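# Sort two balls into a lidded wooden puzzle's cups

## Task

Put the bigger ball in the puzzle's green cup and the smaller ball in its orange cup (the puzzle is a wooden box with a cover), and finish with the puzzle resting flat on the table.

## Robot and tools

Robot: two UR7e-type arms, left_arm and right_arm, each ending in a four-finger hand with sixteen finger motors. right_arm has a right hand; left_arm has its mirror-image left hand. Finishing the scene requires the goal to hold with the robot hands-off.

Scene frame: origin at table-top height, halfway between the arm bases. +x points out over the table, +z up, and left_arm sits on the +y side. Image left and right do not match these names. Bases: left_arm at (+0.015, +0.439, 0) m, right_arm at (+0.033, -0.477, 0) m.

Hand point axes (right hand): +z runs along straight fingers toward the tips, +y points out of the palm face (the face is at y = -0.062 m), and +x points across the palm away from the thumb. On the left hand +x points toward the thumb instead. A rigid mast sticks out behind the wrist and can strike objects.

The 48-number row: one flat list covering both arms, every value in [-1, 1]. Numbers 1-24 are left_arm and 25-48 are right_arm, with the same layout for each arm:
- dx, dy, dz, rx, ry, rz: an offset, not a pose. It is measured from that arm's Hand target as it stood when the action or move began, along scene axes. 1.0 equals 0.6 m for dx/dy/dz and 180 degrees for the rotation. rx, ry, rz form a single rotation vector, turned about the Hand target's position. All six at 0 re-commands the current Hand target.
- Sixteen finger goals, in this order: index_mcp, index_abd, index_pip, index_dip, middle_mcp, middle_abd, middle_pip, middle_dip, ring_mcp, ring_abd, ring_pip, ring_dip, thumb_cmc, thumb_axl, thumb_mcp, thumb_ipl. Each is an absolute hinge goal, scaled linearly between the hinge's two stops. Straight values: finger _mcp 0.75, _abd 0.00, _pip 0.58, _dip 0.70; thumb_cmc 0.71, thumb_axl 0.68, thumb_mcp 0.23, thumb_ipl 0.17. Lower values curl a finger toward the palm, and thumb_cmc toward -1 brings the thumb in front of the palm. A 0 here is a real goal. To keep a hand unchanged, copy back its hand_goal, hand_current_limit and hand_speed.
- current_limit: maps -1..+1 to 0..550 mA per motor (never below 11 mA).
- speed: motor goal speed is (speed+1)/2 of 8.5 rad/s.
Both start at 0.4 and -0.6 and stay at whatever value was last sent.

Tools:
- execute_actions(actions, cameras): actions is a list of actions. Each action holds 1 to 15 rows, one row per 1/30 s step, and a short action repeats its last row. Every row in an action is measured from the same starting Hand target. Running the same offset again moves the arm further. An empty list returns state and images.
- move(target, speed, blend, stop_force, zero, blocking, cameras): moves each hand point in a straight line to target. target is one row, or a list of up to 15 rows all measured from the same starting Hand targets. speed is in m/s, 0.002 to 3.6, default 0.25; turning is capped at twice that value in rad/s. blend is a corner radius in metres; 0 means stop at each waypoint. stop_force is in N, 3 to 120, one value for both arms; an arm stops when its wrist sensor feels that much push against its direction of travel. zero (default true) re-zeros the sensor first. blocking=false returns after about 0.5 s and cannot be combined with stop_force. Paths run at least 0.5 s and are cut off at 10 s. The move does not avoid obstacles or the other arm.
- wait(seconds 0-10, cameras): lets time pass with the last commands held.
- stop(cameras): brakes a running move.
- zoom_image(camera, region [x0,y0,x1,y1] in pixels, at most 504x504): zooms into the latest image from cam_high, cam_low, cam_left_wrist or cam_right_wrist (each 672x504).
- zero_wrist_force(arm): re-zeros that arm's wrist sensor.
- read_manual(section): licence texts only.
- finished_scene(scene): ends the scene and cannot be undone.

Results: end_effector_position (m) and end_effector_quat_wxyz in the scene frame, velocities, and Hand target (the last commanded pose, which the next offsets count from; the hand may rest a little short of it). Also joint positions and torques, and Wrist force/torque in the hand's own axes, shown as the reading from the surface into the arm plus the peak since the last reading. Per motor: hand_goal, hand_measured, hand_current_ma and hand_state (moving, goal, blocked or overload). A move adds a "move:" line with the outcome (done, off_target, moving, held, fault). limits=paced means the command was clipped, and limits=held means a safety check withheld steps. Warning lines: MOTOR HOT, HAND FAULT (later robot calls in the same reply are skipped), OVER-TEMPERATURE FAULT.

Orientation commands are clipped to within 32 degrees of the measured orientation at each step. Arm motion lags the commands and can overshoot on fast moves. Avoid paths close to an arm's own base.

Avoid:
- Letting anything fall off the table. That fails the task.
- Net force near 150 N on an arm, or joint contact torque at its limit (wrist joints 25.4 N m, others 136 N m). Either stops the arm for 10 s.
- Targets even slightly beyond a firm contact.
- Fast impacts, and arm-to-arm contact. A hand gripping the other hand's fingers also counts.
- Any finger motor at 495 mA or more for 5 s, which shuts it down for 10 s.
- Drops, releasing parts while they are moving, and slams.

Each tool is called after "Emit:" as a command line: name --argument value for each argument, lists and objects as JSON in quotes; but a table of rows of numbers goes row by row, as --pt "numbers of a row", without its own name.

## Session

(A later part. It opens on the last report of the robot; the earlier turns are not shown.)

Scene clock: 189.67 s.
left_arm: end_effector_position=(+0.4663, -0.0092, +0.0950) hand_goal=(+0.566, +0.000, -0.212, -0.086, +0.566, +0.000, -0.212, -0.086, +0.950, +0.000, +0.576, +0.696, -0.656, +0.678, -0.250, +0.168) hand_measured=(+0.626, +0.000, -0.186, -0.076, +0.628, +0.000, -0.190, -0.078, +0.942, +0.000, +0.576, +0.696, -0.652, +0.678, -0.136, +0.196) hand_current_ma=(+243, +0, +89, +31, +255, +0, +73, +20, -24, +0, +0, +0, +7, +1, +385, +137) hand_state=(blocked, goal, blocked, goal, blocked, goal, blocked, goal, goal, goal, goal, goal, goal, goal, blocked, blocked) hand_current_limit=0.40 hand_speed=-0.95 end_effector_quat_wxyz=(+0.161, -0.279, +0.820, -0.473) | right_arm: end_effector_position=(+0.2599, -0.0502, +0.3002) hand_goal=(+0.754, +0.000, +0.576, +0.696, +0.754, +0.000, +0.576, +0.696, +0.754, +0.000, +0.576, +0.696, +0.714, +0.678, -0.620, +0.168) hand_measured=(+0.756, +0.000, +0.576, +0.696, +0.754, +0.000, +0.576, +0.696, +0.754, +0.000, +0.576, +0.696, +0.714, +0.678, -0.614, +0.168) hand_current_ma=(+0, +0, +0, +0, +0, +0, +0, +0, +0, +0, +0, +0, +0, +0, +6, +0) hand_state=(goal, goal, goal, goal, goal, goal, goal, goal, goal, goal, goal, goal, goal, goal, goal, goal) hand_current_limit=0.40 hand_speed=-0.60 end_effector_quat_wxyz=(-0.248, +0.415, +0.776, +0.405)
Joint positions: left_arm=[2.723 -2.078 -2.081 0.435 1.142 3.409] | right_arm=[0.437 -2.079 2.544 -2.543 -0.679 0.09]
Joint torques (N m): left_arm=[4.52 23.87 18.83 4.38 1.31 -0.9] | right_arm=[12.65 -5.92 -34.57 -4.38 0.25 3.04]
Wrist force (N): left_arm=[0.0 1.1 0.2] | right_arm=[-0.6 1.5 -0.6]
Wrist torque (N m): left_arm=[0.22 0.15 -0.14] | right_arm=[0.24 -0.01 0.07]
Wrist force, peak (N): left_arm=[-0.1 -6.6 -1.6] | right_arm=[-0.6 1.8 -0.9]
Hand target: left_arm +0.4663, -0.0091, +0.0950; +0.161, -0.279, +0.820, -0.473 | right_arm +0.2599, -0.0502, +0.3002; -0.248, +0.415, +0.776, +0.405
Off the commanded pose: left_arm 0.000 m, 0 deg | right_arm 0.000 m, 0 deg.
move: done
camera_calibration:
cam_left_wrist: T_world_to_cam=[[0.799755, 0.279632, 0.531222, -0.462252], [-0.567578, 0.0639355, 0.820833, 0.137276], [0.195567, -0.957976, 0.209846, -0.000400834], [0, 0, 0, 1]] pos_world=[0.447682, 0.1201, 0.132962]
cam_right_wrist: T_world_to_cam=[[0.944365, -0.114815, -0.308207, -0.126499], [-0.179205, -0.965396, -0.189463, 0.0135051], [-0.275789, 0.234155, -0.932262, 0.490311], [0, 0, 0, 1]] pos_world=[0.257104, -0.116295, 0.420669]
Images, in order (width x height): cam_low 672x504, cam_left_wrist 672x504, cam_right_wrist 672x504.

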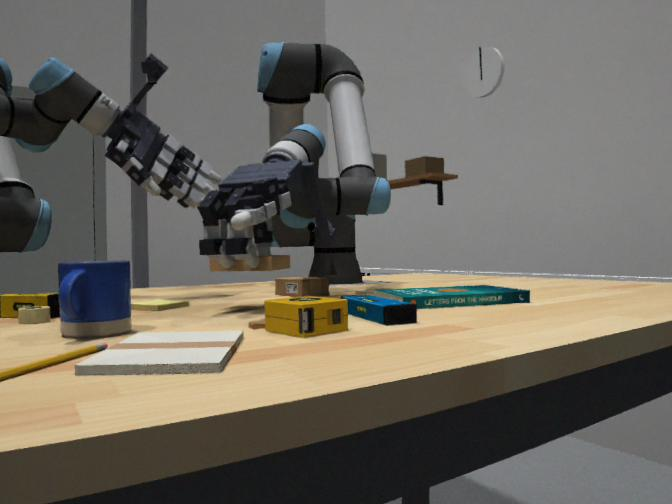

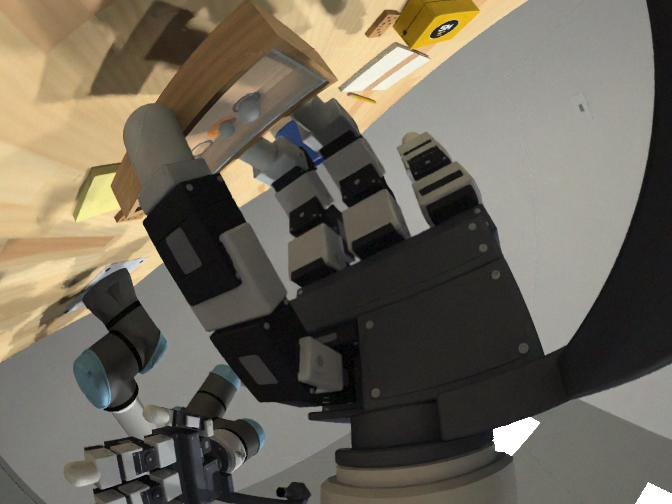

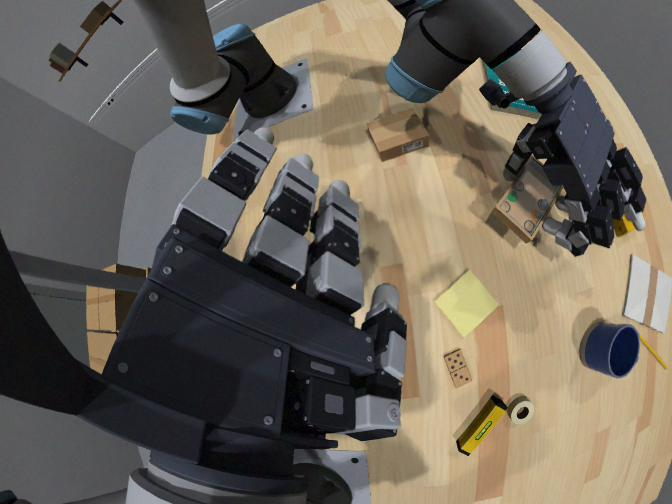

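Emit:
move --pt "0 0 0 0.00669 0.08942 0 0.565 0 -0.212 -0.087 0.565 0 -0.212 -0.087 0.95 0 0.576 0.696 -0.657 0.678 -0.25 0.168 0.4 -0.95 0 0 0 0 0 0 0.754 0 0.576 0.696 0.754 0 0.576 0.696 0.754 0 0.576 0.696 0.714 0.678 -0.62 0.168 0.4 -0.6" --pt "0 0 0 -0.00428 0.00372 0 0.565 0 -0.212 -0.087 0.565 0 -0.212 -0.087 0.95 0 0.576 0.696 -0.657 0.678 -0.25 0.168 0.4 -0.95 0 0 0 0 0 0 0.754 0 0.576 0.696 0.754 0 0.576 0.696 0.754 0 0.576 0.696 0.714 0.678 -0.62 0.168 0.4 -0.6" --speed 0.15 --cameras '["cam_right_wrist","cam_left_wrist"]'

Emit:
zoom_image --camera "cam_right_wrist" --region '[485, 145, 575, 245]'

Emit:
zoom_image --camera "cam_left_wrist" --region '[110, 0, 350, 220]'

Scene clock: 220.83 s.
left_arm: end_effector_position=(+0.4662, -0.0092, +0.0948) hand_goal=(+0.566, +0.000, -0.212, -0.086, +0.566, +0.000, -0.212, -0.086, +0.950, +0.000, +0.576, +0.696, -0.656, +0.678, -0.250, +0.168) hand_measured=(+0.626, +0.000, -0.184, -0.076, +0.628, +0.000, -0.188, -0.078, +0.942, +0.000, +0.576, +0.696, -0.652, +0.678, -0.136, +0.196) hand_current_ma=(+242, +0, +90, +31, +252, +0, +75, +22, -25, +0, +0, +0, +8, +1, +385, +138) hand_state=(blocked, goal, blocked, goal, blocked, goal, blocked, goal, goal, goal, goal, goal, goal, goal, blocked, blocked) hand_current_limit=0.40 hand_speed=-0.95 end_effector_quat_wxyz=(+0.154, -0.283, +0.818, -0.477) | right_arm: end_effector_position=(+0.2599, -0.0502, +0.3002) hand_goal=(+0.754, +0.000, +0.576, +0.696, +0.754, +0.000, +0.576, +0.696, +0.754, +0.000, +0.576, +0.696, +0.714, +0.678, -0.620, +0.168) hand_measured=(+0.756, +0.000, +0.576, +0.696, +0.754, +0.000, +0.576, +0.696, +0.754, +0.000, +0.576, +0.696, +0.714, +0.678, -0.614, +0.168) hand_current_ma=(+0, +0, +0, +0, +0, +0, +0, +0, +0, +0, +0, +0, +0, +0, +6, +0) hand_state=(goal, goal, goal, goal, goal, goal, goal, goal, goal, goal, goal, goal, goal, goal, goal, goal) hand_current_limit=0.40 hand_speed=-0.60 end_effector_quat_wxyz=(-0.248, +0.415, +0.776, +0.405)
Joint positions: left_arm=[2.73 -2.081 -2.081 0.437 1.127 3.398] | right_arm=[0.437 -2.079 2.544 -2.543 -0.679 0.09]
Joint torques (N m): left_arm=[12.08 40.74 24.91 3.69 -3.24 -2.25] | right_arm=[11.9 -6.07 -34.87 -4.29 0.29 2.96]
Wrist force (N): left_arm=[0.1 1.0 0.3] | right_arm=[-0.6 1.6 -0.7]
Wrist torque (N m): left_arm=[0.22 0.15 -0.21] | right_arm=[0.24 0.00 0.06]
Wrist force, peak (N): left_arm=[0.4 1.5 0.2] | right_arm=[-0.4 1.9 -0.9]
Hand target: left_arm +0.4663, -0.0091, +0.0950; +0.154, -0.283, +0.818, -0.477 | right_arm +0.2599, -0.0502, +0.3002; -0.248, +0.415, +0.776, +0.405
Off the commanded pose: left_arm 0.000 m, 0 deg | right_arm 0.000 m, 0 deg.
move: done
camera_calibration:
cam_left_wrist: T_world_to_cam=[[0.806135, 0.286463, 0.517769, -0.463672], [-0.557594, 0.0748409, 0.826733, 0.132318], [0.198078, -0.955164, 0.220062, -0.00246691], [0, 0, 0, 1]] pos_world=[0.448051, 0.120566, 0.131227]
cam_right_wrist: T_world_to_cam=[[0.944365, -0.114815, -0.308207, -0.126499], [-0.179205, -0.965396, -0.189463, 0.0135051], [-0.275789, 0.234155, -0.932262, 0.490311], [0, 0, 0, 1]] pos_world=[0.257104, -0.116295, 0.420669]
Images, in order (width x height): cam_left_wrist 672x504, cam_right_wrist 672x504.

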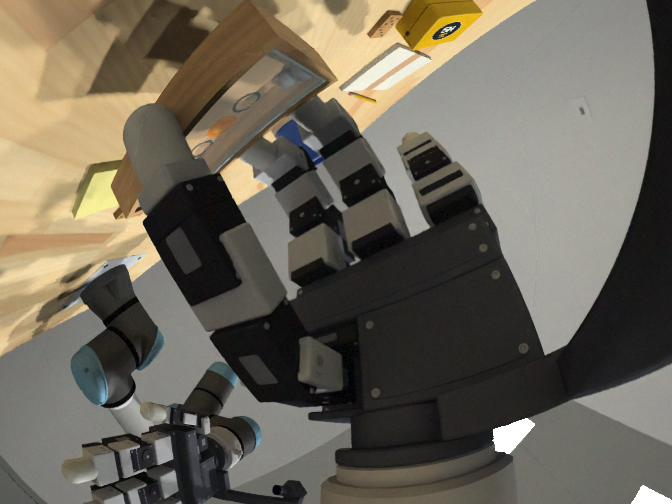

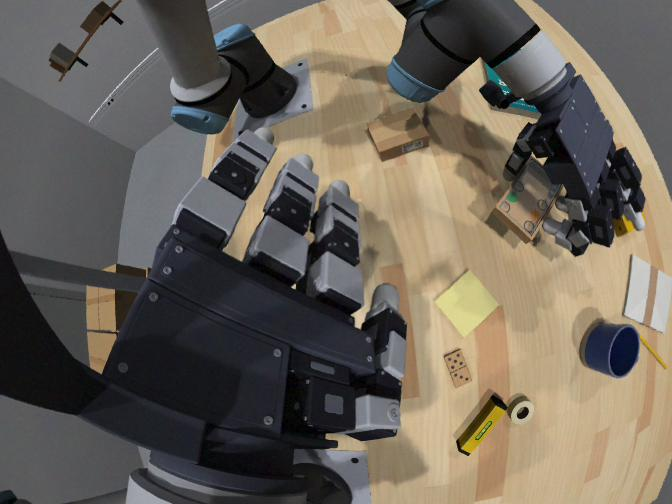

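Scaled by 5.040 from the camera's 672x504 image, which has a finer 960x720 frame.

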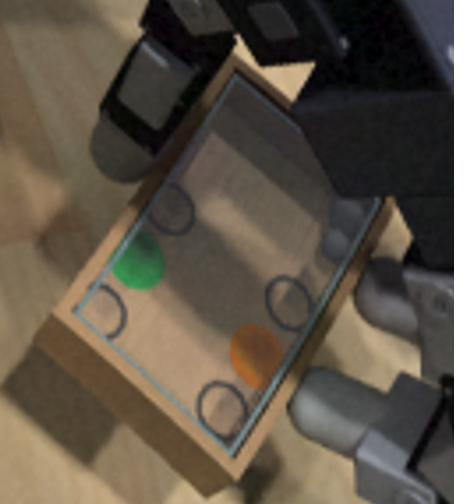

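Scaled by 2.100 from the camera's 672x504 image, which has a finer 960x720 frame.

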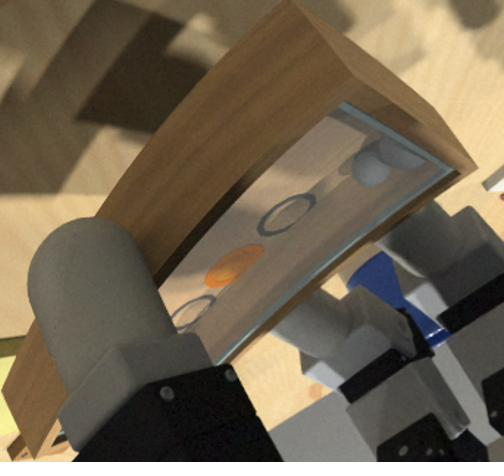

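Emit:
execute_actions --actions '[[[0,0,0,0.00372,-0.01117,0,0.565,0,-0.212,-0.087,0.565,0,-0.212,-0.087,0.95,0,0.576,0.696,-0.657,0.678,-0.25,0.168,0.4,-0.95,0,0,0,0,0,0,0.754,0,0.576,0.696,0.754,0,0.576,0.696,0.754,0,0.576,0.696,0.714,0.678,-0.62,0.168,0.4,-0.6]],[[0,0,0,0,0,0,0.565,0,-0.212,-0.087,0.565,0,-0.212,-0.087,0.95,0,0.576,0.696,-0.657,0.678,-0.25,0.168,0.4,-0.95,0,0,0,0,0,0,0.754,0,0.576,0.696,0.754,0,0.576,0.696,0.754,0,0.576,0.696,0.714,0.678,-0.62,0.168,0.4,-0.6]],[[0,0,0,-0.00592,0.00947,0,0.565,0,-0.212,-0.087,0.565,0,-0.212,-0.087,0.95,0,0.576,0.696,-0.657,0.678,-0.25,0.168,0.4,-0.95,0,0,0,0,0,0,0.754,0,0.576,0.696,0.754,0,0.576,0.696,0.754,0,0.576,0.696,0.714,0.678,-0.62,0.168,0.4,-0.6]]]' --cameras '["cam_right_wrist","cam_left_wrist"]'

Emit:
zoom_image --camera "cam_left_wrist" --region '[110, 0, 350, 220]'

Emit:
zoom_image --camera "cam_right_wrist" --region '[485, 145, 575, 245]'

Scene clock: 234.47 s.
left_arm: end_effector_position=(+0.4664, -0.0091, +0.0949) hand_goal=(+0.566, +0.000, -0.212, -0.086, +0.566, +0.000, -0.212, -0.086, +0.950, +0.000, +0.576, +0.696, -0.656, +0.678, -0.250, +0.168) hand_measured=(+0.626, +0.000, -0.184, -0.074, +0.628, +0.000, -0.188, -0.078, +0.942, +0.000, +0.576, +0.696, -0.652, +0.678, -0.136, +0.198) hand_current_ma=(+240, +0, +91, +33, +250, +0, +76, +22, -25, +0, +0, +0, +9, +1, +385, +138) hand_state=(blocked, goal, blocked, goal, blocked, goal, blocked, goal, goal, goal, goal, goal, goal, goal, blocked, blocked) hand_current_limit=0.40 hand_speed=-0.95 end_effector_quat_wxyz=(+0.156, -0.282, +0.816, -0.481) | right_arm: end_effector_position=(+0.2599, -0.0502, +0.3002) hand_goal=(+0.754, +0.000, +0.576, +0.696, +0.754, +0.000, +0.576, +0.696, +0.754, +0.000, +0.576, +0.696, +0.714, +0.678, -0.620, +0.168) hand_measured=(+0.756, +0.000, +0.576, +0.696, +0.754, +0.000, +0.576, +0.696, +0.754, +0.000, +0.576, +0.696, +0.714, +0.678, -0.614, +0.168) hand_current_ma=(+0, +0, +0, +0, +0, +0, +0, +0, +0, +0, +0, +0, +0, +0, +6, +0) hand_state=(goal, goal, goal, goal, goal, goal, goal, goal, goal, goal, goal, goal, goal, goal, goal, goal) hand_current_limit=0.40 hand_speed=-0.60 end_effector_quat_wxyz=(-0.248, +0.415, +0.776, +0.405)
Joint positions: left_arm=[2.732 -2.084 -2.084 0.452 1.124 3.395] | right_arm=[0.437 -2.079 2.544 -2.543 -0.679 0.09]
Joint torques (N m): left_arm=[-8.77 30.39 1.78 3.03 -1.38 -2.06] | right_arm=[12.03 -6.72 -34.71 -4.35 0.41 2.87]
Wrist force (N): left_arm=[-0.1 0.8 0.3] | right_arm=[-0.3 1.8 -0.7]
Wrist torque (N m): left_arm=[0.18 0.17 -0.35] | right_arm=[0.26 -0.04 0.09]
Wrist force, peak (N): left_arm=[-2.0 0.5 0.3] | right_arm=[-0.4 2.0 -0.7]
Hand target: left_arm +0.4663, -0.0091, +0.0950; +0.156, -0.282, +0.816, -0.481 | right_arm +0.2599, -0.0502, +0.3002; -0.248, +0.415, +0.776, +0.405
Off the commanded pose: left_arm 0.000 m, 0 deg | right_arm 0.000 m, 0 deg.
camera_calibration:
cam_left_wrist: T_world_to_cam=[[0.802991, 0.290436, 0.520435, -0.462649], [-0.562448, 0.0804639, 0.822908, 0.134969], [0.197126, -0.953505, 0.227967, -0.00279061], [0, 0, 0, 1]] pos_world=[0.447966, 0.120849, 0.130348]
cam_right_wrist: T_world_to_cam=[[0.944365, -0.114815, -0.308207, -0.126499], [-0.179205, -0.965396, -0.189463, 0.0135051], [-0.275789, 0.234155, -0.932262, 0.490311], [0, 0, 0, 1]] pos_world=[0.257104, -0.116295, 0.420669]
Images, in order (width x height): cam_left_wrist 672x504, cam_right_wrist 672x504.

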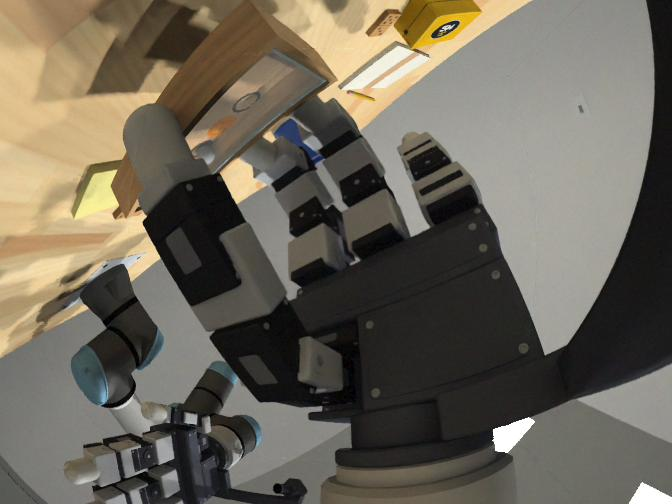

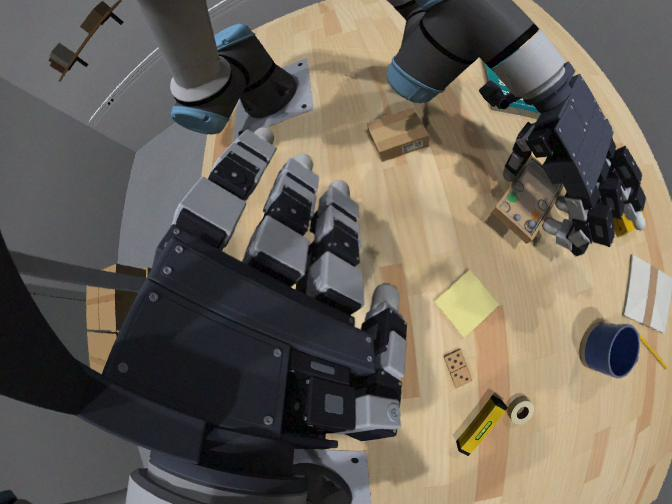

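Scaled by 2.100 from the camera's 672x504 image, which has a finer 960x720 frame.

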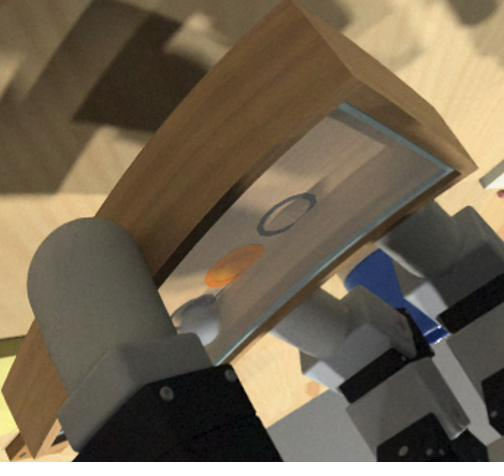

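Scaled by 5.040 from the camera's 672x504 image, which has a finer 960x720 frame.

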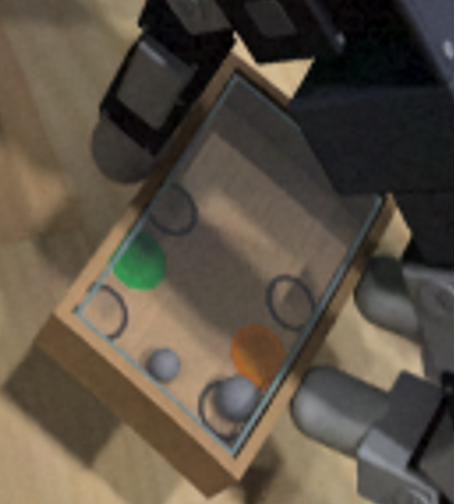

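Emit:
wait --seconds 0 --cameras '["cam_right_wrist"]'

Emit:
zoom_image --camera "cam_right_wrist" --region '[485, 145, 575, 245]'

Scene clock: 237.40 s.
left_arm: end_effector_position=(+0.4663, -0.0091, +0.0950) hand_goal=(+0.566, +0.000, -0.212, -0.086, +0.566, +0.000, -0.212, -0.086, +0.950, +0.000, +0.576, +0.696, -0.656, +0.678, -0.250, +0.168) hand_measured=(+0.626, +0.000, -0.184, -0.074, +0.628, +0.000, -0.188, -0.078, +0.942, +0.000, +0.576, +0.696, -0.652, +0.678, -0.136, +0.198) hand_current_ma=(+240, +0, +91, +33, +250, +0, +76, +22, -25, +0, +0, +0, +9, +1, +385, +138) hand_state=(blocked, goal, blocked, goal, blocked, goal, blocked, goal, goal, goal, goal, goal, goal, goal, blocked, blocked) hand_current_limit=0.40 hand_speed=-0.95 end_effector_quat_wxyz=(+0.156, -0.282, +0.816, -0.481) | right_arm: end_effector_position=(+0.2599, -0.0502, +0.3002) hand_goal=(+0.754, +0.000, +0.576, +0.696, +0.754, +0.000, +0.576, +0.696, +0.754, +0.000, +0.576, +0.696, +0.714, +0.678, -0.620, +0.168) hand_measured=(+0.756, +0.000, +0.576, +0.696, +0.754, +0.000, +0.576, +0.696, +0.754, +0.000, +0.576, +0.696, +0.714, +0.678, -0.614, +0.168) hand_current_ma=(+0, +0, +0, +0, +0, +0, +0, +0, +0, +0, +0, +0, +0, +0, +6, +0) hand_state=(goal, goal, goal, goal, goal, goal, goal, goal, goal, goal, goal, goal, goal, goal, goal, goal) hand_current_limit=0.40 hand_speed=-0.60 end_effector_quat_wxyz=(-0.248, +0.415, +0.776, +0.405)
Joint positions: left_arm=[2.731 -2.084 -2.084 0.452 1.123 3.395] | right_arm=[0.437 -2.079 2.544 -2.543 -0.679 0.09]
Joint torques (N m): left_arm=[-8.33 40.99 2.79 0.35 -3 -2.16] | right_arm=[11.64 -6.81 -34.01 -4.32 0.3 2.83]
Wrist force (N): left_arm=[-0.3 1.1 0.3] | right_arm=[-0.5 1.6 -0.8]
Wrist torque (N m): left_arm=[0.22 0.20 -0.35] | right_arm=[0.25 -0.02 0.07]
Wrist force, peak (N): left_arm=[0.1 1.3 0.5] | right_arm=[-0.5 1.9 -1.1]
Hand target: left_arm +0.4663, -0.0091, +0.0950; +0.156, -0.282, +0.816, -0.481 | right_arm +0.2599, -0.0502, +0.3002; -0.248, +0.415, +0.776, +0.405
Off the commanded pose: left_arm 0.000 m, 0 deg | right_arm 0.000 m, 0 deg.
camera_calibration:
cam_right_wrist: T_world_to_cam=[[0.944365, -0.114815, -0.308207, -0.126499], [-0.179205, -0.965396, -0.189463, 0.0135051], [-0.275789, 0.234155, -0.932262, 0.490311], [0, 0, 0, 1]] pos_world=[0.257104, -0.116295, 0.420669]
Images, in order (width x height): cam_right_wrist 672x504.

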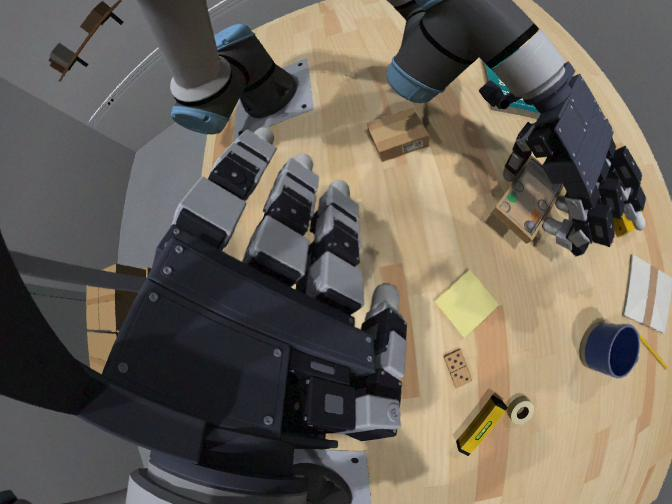

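Scaled by 5.040 from the camera's 672x504 image, which has a finer 960x720 frame.

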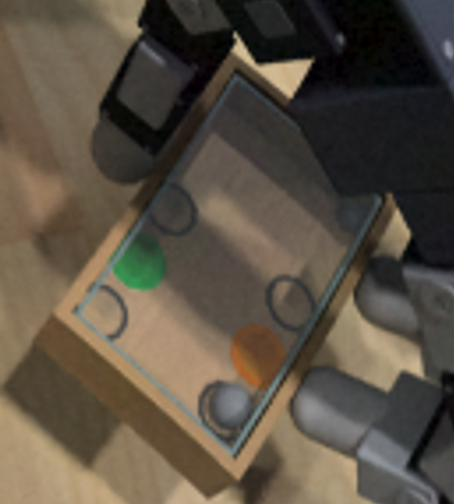

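Emit:
move --pt "0 0 0 -0.05649 0.06444 0 0.565 0 -0.212 -0.087 0.565 0 -0.212 -0.087 0.95 0 0.576 0.696 -0.657 0.678 -0.25 0.168 0.4 -0.95 0 0 0 0 0 0 0.754 0 0.576 0.696 0.754 0 0.576 0.696 0.754 0 0.576 0.696 0.714 0.678 -0.62 0.168 0.4 -0.6" --pt "0 0 0 0 0 0 0.565 0 -0.212 -0.087 0.565 0 -0.212 -0.087 0.95 0 0.576 0.696 -0.657 0.678 -0.25 0.168 0.4 -0.95 0 0 0 0 0 0 0.754 0 0.576 0.696 0.754 0 0.576 0.696 0.754 0 0.576 0.696 0.714 0.678 -0.62 0.168 0.4 -0.6" --speed 0.15 --cameras '["cam_right_wrist","cam_left_wrist"]'

Emit:
zoom_image --camera "cam_right_wrist" --region '[485, 145, 575, 245]'

Emit:
zoom_image --camera "cam_left_wrist" --region '[110, 0, 350, 220]'

Scene clock: 259.27 s.
left_arm: end_effector_position=(+0.4662, -0.0092, +0.0950) hand_goal=(+0.566, +0.000, -0.212, -0.086, +0.566, +0.000, -0.212, -0.086, +0.950, +0.000, +0.576, +0.696, -0.656, +0.678, -0.250, +0.168) hand_measured=(+0.626, +0.000, -0.184, -0.074, +0.628, +0.000, -0.188, -0.078, +0.942, +0.000, +0.576, +0.696, -0.652, +0.678, -0.136, +0.198) hand_current_ma=(+239, +0, +91, +33, +249, +0, +76, +23, -25, +0, +0, +0, +8, +1, +385, +138) hand_state=(blocked, goal, blocked, goal, blocked, goal, blocked, goal, goal, goal, goal, goal, goal, goal, blocked, blocked) hand_current_limit=0.40 hand_speed=-0.95 end_effector_quat_wxyz=(+0.155, -0.282, +0.816, -0.481) | right_arm: end_effector_position=(+0.2599, -0.0502, +0.3002) hand_goal=(+0.754, +0.000, +0.576, +0.696, +0.754, +0.000, +0.576, +0.696, +0.754, +0.000, +0.576, +0.696, +0.714, +0.678, -0.620, +0.168) hand_measured=(+0.756, +0.000, +0.576, +0.696, +0.754, +0.000, +0.576, +0.696, +0.754, +0.000, +0.576, +0.696, +0.714, +0.678, -0.614, +0.168) hand_current_ma=(+0, +0, +0, +0, +0, +0, +0, +0, +0, +0, +0, +0, +0, +0, +6, +0) hand_state=(goal, goal, goal, goal, goal, goal, goal, goal, goal, goal, goal, goal, goal, goal, goal, goal) hand_current_limit=0.40 hand_speed=-0.60 end_effector_quat_wxyz=(-0.248, +0.415, +0.776, +0.405)
Joint positions: left_arm=[2.731 -2.084 -2.084 0.452 1.123 3.394] | right_arm=[0.437 -2.079 2.544 -2.543 -0.679 0.09]
Joint torques (N m): left_arm=[11.27 24.42 16.66 0.04 -2.24 -1.16] | right_arm=[12.12 -6.55 -34.37 -4.29 0.43 2.92]
Wrist force (N): left_arm=[-0.1 1.0 0.5] | right_arm=[-0.5 1.7 -0.8]
Wrist torque (N m): left_arm=[0.18 0.18 -0.14] | right_arm=[0.28 -0.02 0.08]
Wrist force, peak (N): left_arm=[-0.2 1.5 0.4] | right_arm=[-0.5 1.9 -0.8]
Hand target: left_arm +0.4663, -0.0091, +0.0950; +0.156, -0.282, +0.816, -0.481 | right_arm +0.2599, -0.0502, +0.3002; -0.248, +0.415, +0.776, +0.405
Off the commanded pose: left_arm 0.000 m, 0 deg | right_arm 0.000 m, 0 deg.
move: done
camera_calibration:
cam_left_wrist: T_world_to_cam=[[0.803096, 0.290369, 0.52031, -0.462591], [-0.562367, 0.0807756, 0.822933, 0.134836], [0.196926, -0.953499, 0.228164, -0.00270917], [0, 0, 0, 1]] pos_world=[0.447866, 0.120848, 0.130348]
cam_right_wrist: T_world_to_cam=[[0.944365, -0.114815, -0.308207, -0.126499], [-0.179205, -0.965396, -0.189463, 0.0135051], [-0.275789, 0.234155, -0.932262, 0.490311], [0, 0, 0, 1]] pos_world=[0.257104, -0.116295, 0.420669]
Images, in order (width x height): cam_left_wrist 672x504, cam_right_wrist 672x504.

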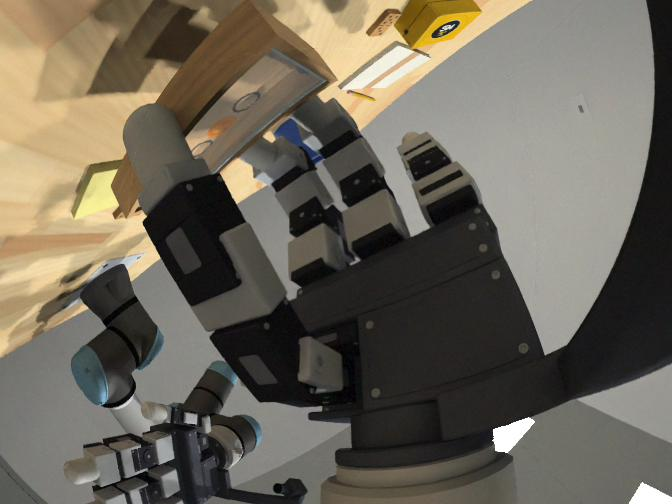

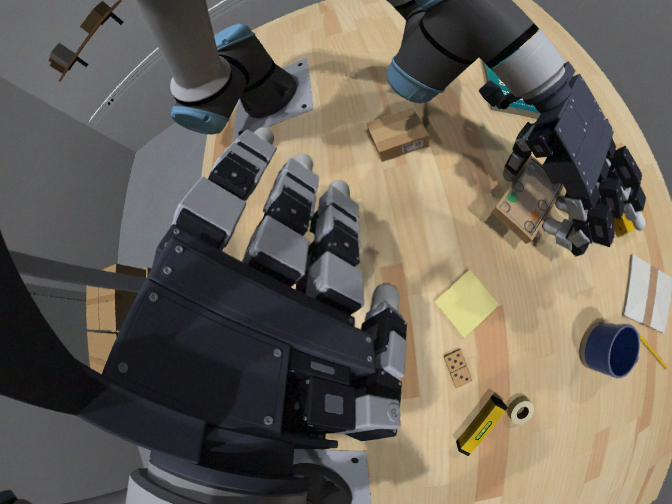

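Scaled by 5.040 from the camera's 672x504 image, which has a finer 960x720 frame.

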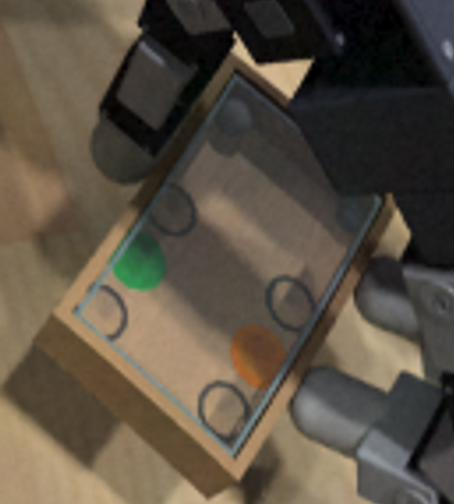

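Scaled by 2.100 from the camera's 672x504 image, which has a finer 960x720 frame.

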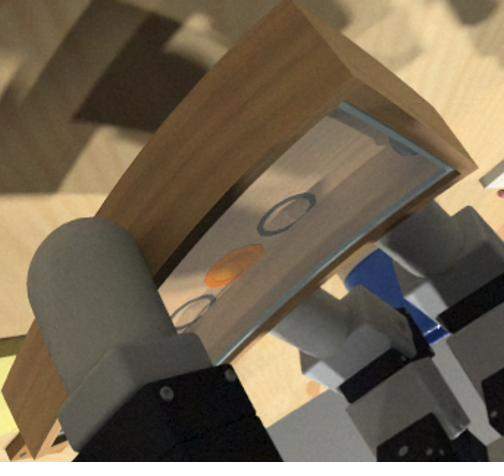

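Emit:
execute_actions --actions '[[[0,0,0,0.00194,-0.00342,0,0.565,0,-0.212,-0.087,0.565,0,-0.212,-0.087,0.95,0,0.576,0.696,-0.657,0.678,-0.25,0.168,0.4,-0.95,0,0,0,0,0,0,0.754,0,0.576,0.696,0.754,0,0.576,0.696,0.754,0,0.576,0.696,0.714,0.678,-0.62,0.168,0.4,-0.6]]]' --cameras '["cam_right_wrist","cam_left_wrist"]'

Emit:
zoom_image --camera "cam_right_wrist" --region '[485, 145, 575, 245]'

Emit:
zoom_image --camera "cam_left_wrist" --region '[110, 0, 350, 220]'

Scene clock: 270.73 s.
left_arm: end_effector_position=(+0.4663, -0.0092, +0.0950) hand_goal=(+0.566, +0.000, -0.212, -0.086, +0.566, +0.000, -0.212, -0.086, +0.950, +0.000, +0.576, +0.696, -0.656, +0.678, -0.250, +0.168) hand_measured=(+0.626, +0.000, -0.184, -0.074, +0.628, +0.000, -0.188, -0.078, +0.942, +0.000, +0.576, +0.696, -0.652, +0.678, -0.136, +0.198) hand_current_ma=(+239, +0, +91, +33, +249, +0, +76, +23, -25, +0, +0, +0, +8, +1, +385, +139) hand_state=(blocked, goal, blocked, goal, blocked, goal, blocked, goal, goal, goal, goal, goal, goal, goal, blocked, blocked) hand_current_limit=0.40 hand_speed=-0.95 end_effector_quat_wxyz=(+0.161, -0.279, +0.816, -0.480) | right_arm: end_effector_position=(+0.2599, -0.0502, +0.3002) hand_goal=(+0.754, +0.000, +0.576, +0.696, +0.754, +0.000, +0.576, +0.696, +0.754, +0.000, +0.576, +0.696, +0.714, +0.678, -0.620, +0.168) hand_measured=(+0.756, +0.000, +0.576, +0.696, +0.754, +0.000, +0.576, +0.696, +0.754, +0.000, +0.576, +0.696, +0.714, +0.678, -0.614, +0.168) hand_current_ma=(+0, +0, +0, +0, +0, +0, +0, +0, +0, +0, +0, +0, +0, +0, +6, +0) hand_state=(goal, goal, goal, goal, goal, goal, goal, goal, goal, goal, goal, goal, goal, goal, goal, goal) hand_current_limit=0.40 hand_speed=-0.60 end_effector_quat_wxyz=(-0.248, +0.415, +0.776, +0.405)
Joint positions: left_arm=[2.728 -2.084 -2.086 0.458 1.132 3.401] | right_arm=[0.437 -2.079 2.544 -2.543 -0.679 0.09]
Joint torques (N m): left_arm=[11.46 41.18 0.7 0.19 -3.11 -2.14] | right_arm=[11.47 -6 -34.81 -4.29 0.54 2.84]
Wrist force (N): left_arm=[-0.1 0.9 0.3] | right_arm=[-0.4 1.6 -0.7]
Wrist torque (N m): left_arm=[0.20 0.17 -0.14] | right_arm=[0.25 -0.03 0.08]
Wrist force, peak (N): left_arm=[0.1 1.3 0.5] | right_arm=[-0.7 1.9 -0.8]
Hand target: left_arm +0.4663, -0.0091, +0.0950; +0.161, -0.279, +0.816, -0.480 | right_arm +0.2599, -0.0502, +0.3002; -0.248, +0.415, +0.776, +0.405
Off the commanded pose: left_arm 0.000 m, 0 deg | right_arm 0.000 m, 0 deg.
camera_calibration:
cam_left_wrist: T_world_to_cam=[[0.79742, 0.287188, 0.530702, -0.461085], [-0.57118, 0.0755861, 0.817337, 0.13948], [0.194616, -0.954887, 0.22431, -0.00126865], [0, 0, 0, 1]] pos_world=[0.447593, 0.120664, 0.130981]
cam_right_wrist: T_world_to_cam=[[0.944365, -0.114815, -0.308207, -0.126499], [-0.179205, -0.965396, -0.189463, 0.0135051], [-0.275789, 0.234155, -0.932262, 0.490311], [0, 0, 0, 1]] pos_world=[0.257104, -0.116295, 0.420669]
Images, in order (width x height): cam_left_wrist 672x504, cam_right_wrist 672x504.

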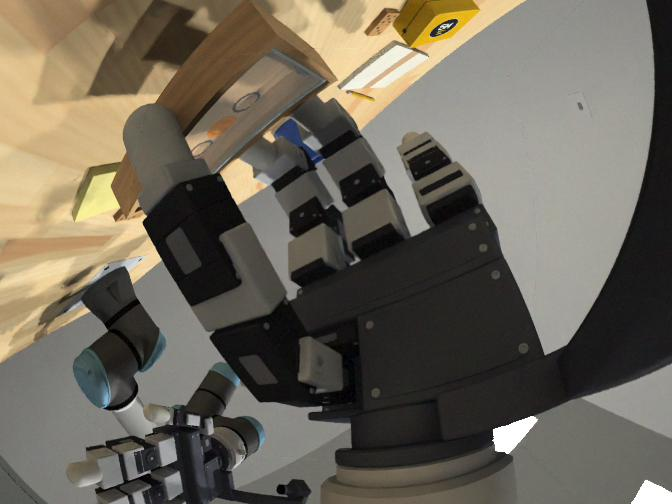

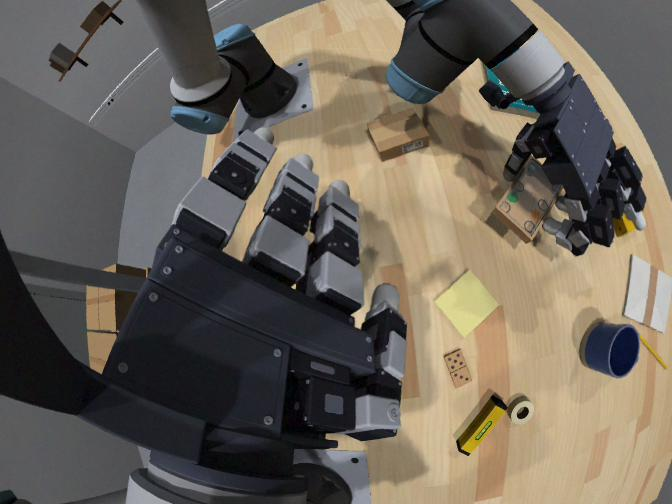

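Scaled by 5.040 from the camera's 672x504 image, which has a finer 960x720 frame.

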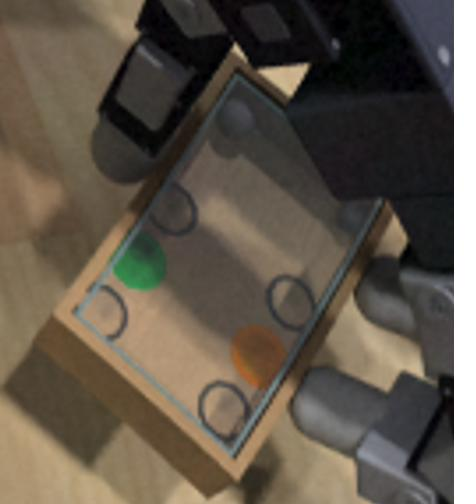

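Scaled by 2.100 from the camera's 672x504 image, which has a finer 960x720 frame.

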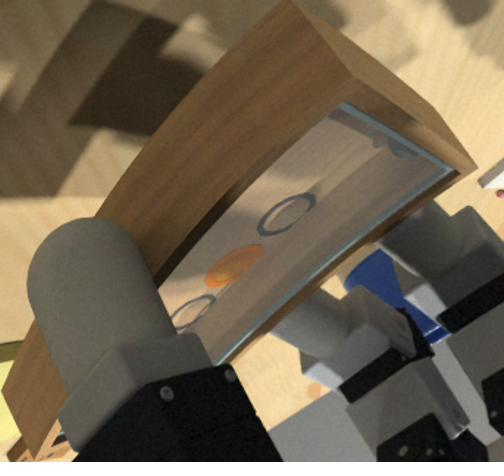

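Emit:
execute_actions --actions '[[[0,0,0,0.00703,0.00544,0,0.565,0,-0.212,-0.087,0.565,0,-0.212,-0.087,0.95,0,0.576,0.696,-0.657,0.678,-0.25,0.168,0.4,-0.95,0,0,0,0,0,0,0.754,0,0.576,0.696,0.754,0,0.576,0.696,0.754,0,0.576,0.696,0.714,0.678,-0.62,0.168,0.4,-0.6]],[[0,0,0,0,0,0,0.565,0,-0.212,-0.087,0.565,0,-0.212,-0.087,0.95,0,0.576,0.696,-0.657,0.678,-0.25,0.168,0.4,-0.95,0,0,0,0,0,0,0.754,0,0.576,0.696,0.754,0,0.576,0.696,0.754,0,0.576,0.696,0.714,0.678,-0.62,0.168,0.4,-0.6]],[[0,0,0,-0.00703,-0.00544,0,0.565,0,-0.212,-0.087,0.565,0,-0.212,-0.087,0.95,0,0.576,0.696,-0.657,0.678,-0.25,0.168,0.4,-0.95,0,0,0,0,0,0,0.754,0,0.576,0.696,0.754,0,0.576,0.696,0.754,0,0.576,0.696,0.714,0.678,-0.62,0.168,0.4,-0.6]]]' --cameras '["cam_right_wrist","cam_left_wrist"]'

Emit:
zoom_image --camera "cam_right_wrist" --region '[485, 145, 575, 245]'

Emit:
zoom_image --camera "cam_left_wrist" --region '[110, 0, 350, 220]'

Scene clock: 285.00 s.
left_arm: end_effector_position=(+0.4663, -0.0091, +0.0949) hand_goal=(+0.566, +0.000, -0.212, -0.086, +0.566, +0.000, -0.212, -0.086, +0.950, +0.000, +0.576, +0.696, -0.656, +0.678, -0.250, +0.168) hand_measured=(+0.624, +0.000, -0.184, -0.074, +0.626, +0.000, -0.188, -0.078, +0.942, +0.000, +0.576, +0.696, -0.652, +0.678, -0.136, +0.198) hand_current_ma=(+239, +0, +91, +33, +247, +0, +76, +23, -26, +0, +0, +0, +9, +1, +385, +139) hand_state=(blocked, goal, blocked, goal, blocked, goal, blocked, goal, goal, goal, goal, goal, goal, goal, blocked, blocked) hand_current_limit=0.40 hand_speed=-0.95 end_effector_quat_wxyz=(+0.161, -0.279, +0.816, -0.480) | right_arm: end_effector_position=(+0.2599, -0.0502, +0.3002) hand_goal=(+0.754, +0.000, +0.576, +0.696, +0.754, +0.000, +0.576, +0.696, +0.754, +0.000, +0.576, +0.696, +0.714, +0.678, -0.620, +0.168) hand_measured=(+0.756, +0.000, +0.576, +0.696, +0.754, +0.000, +0.576, +0.696, +0.754, +0.000, +0.576, +0.696, +0.714, +0.678, -0.614, +0.168) hand_current_ma=(+0, +0, +0, +0, +0, +0, +0, +0, +0, +0, +0, +0, +0, +0, +6, +0) hand_state=(goal, goal, goal, goal, goal, goal, goal, goal, goal, goal, goal, goal, goal, goal, goal, goal) hand_current_limit=0.40 hand_speed=-0.60 end_effector_quat_wxyz=(-0.248, +0.415, +0.776, +0.405)
Joint positions: left_arm=[2.728 -2.084 -2.086 0.458 1.132 3.401] | right_arm=[0.437 -2.079 2.544 -2.543 -0.679 0.09]
Joint torques (N m): left_arm=[-8.56 41.73 24.93 4.57 2.76 1.71] | right_arm=[11.47 -6.35 -34.64 -4.23 0.56 2.92]
Wrist force (N): left_arm=[-0.1 1.2 0.2] | right_arm=[-0.3 1.6 -0.8]
Wrist torque (N m): left_arm=[0.24 0.17 -0.37] | right_arm=[0.26 -0.04 0.09]
Wrist force, peak (N): left_arm=[-0.5 2.5 0.1] | right_arm=[-0.5 1.9 -0.9]
Hand target: left_arm +0.4663, -0.0091, +0.0950; +0.161, -0.279, +0.816, -0.480 | right_arm +0.2599, -0.0502, +0.3002; -0.248, +0.415, +0.776, +0.405
Off the commanded pose: left_arm 0.000 m, 0 deg | right_arm 0.000 m, 0 deg.
camera_calibration:
cam_left_wrist: T_world_to_cam=[[0.797449, 0.287184, 0.53066, -0.461092], [-0.571139, 0.0756006, 0.817365, 0.139456], [0.194616, -0.954887, 0.22431, -0.00126884], [0, 0, 0, 1]] pos_world=[0.447593, 0.120664, 0.130981]
cam_right_wrist: T_world_to_cam=[[0.944365, -0.114815, -0.308207, -0.126499], [-0.179205, -0.965396, -0.189463, 0.0135051], [-0.275789, 0.234155, -0.932262, 0.490311], [0, 0, 0, 1]] pos_world=[0.257104, -0.116295, 0.420669]
Images, in order (width x height): cam_left_wrist 672x504, cam_right_wrist 672x504.

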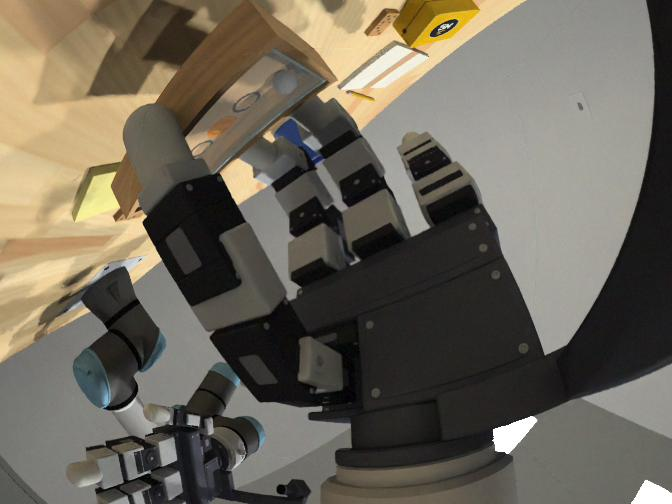

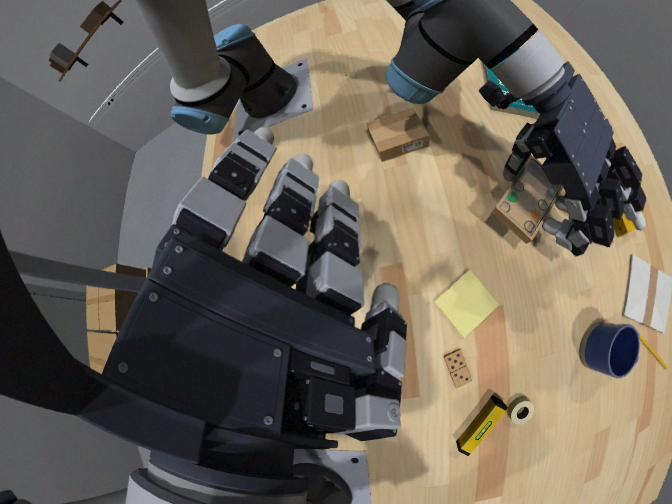

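Scaled by 5.040 from the camera's 672x504 image, which has a finer 960x720 frame.

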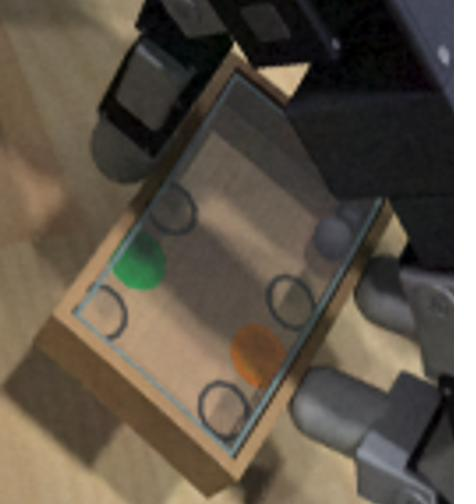

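Scaled by 2.100 from the camera's 672x504 image, which has a finer 960x720 frame.

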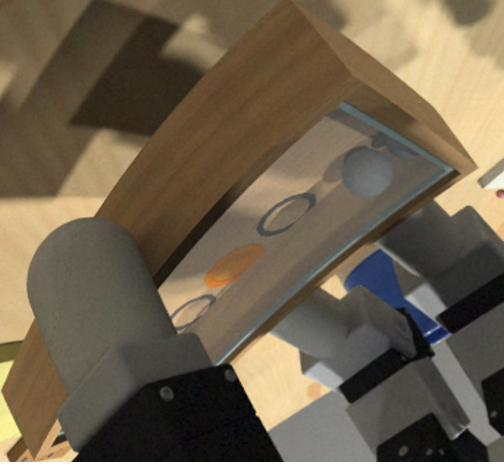

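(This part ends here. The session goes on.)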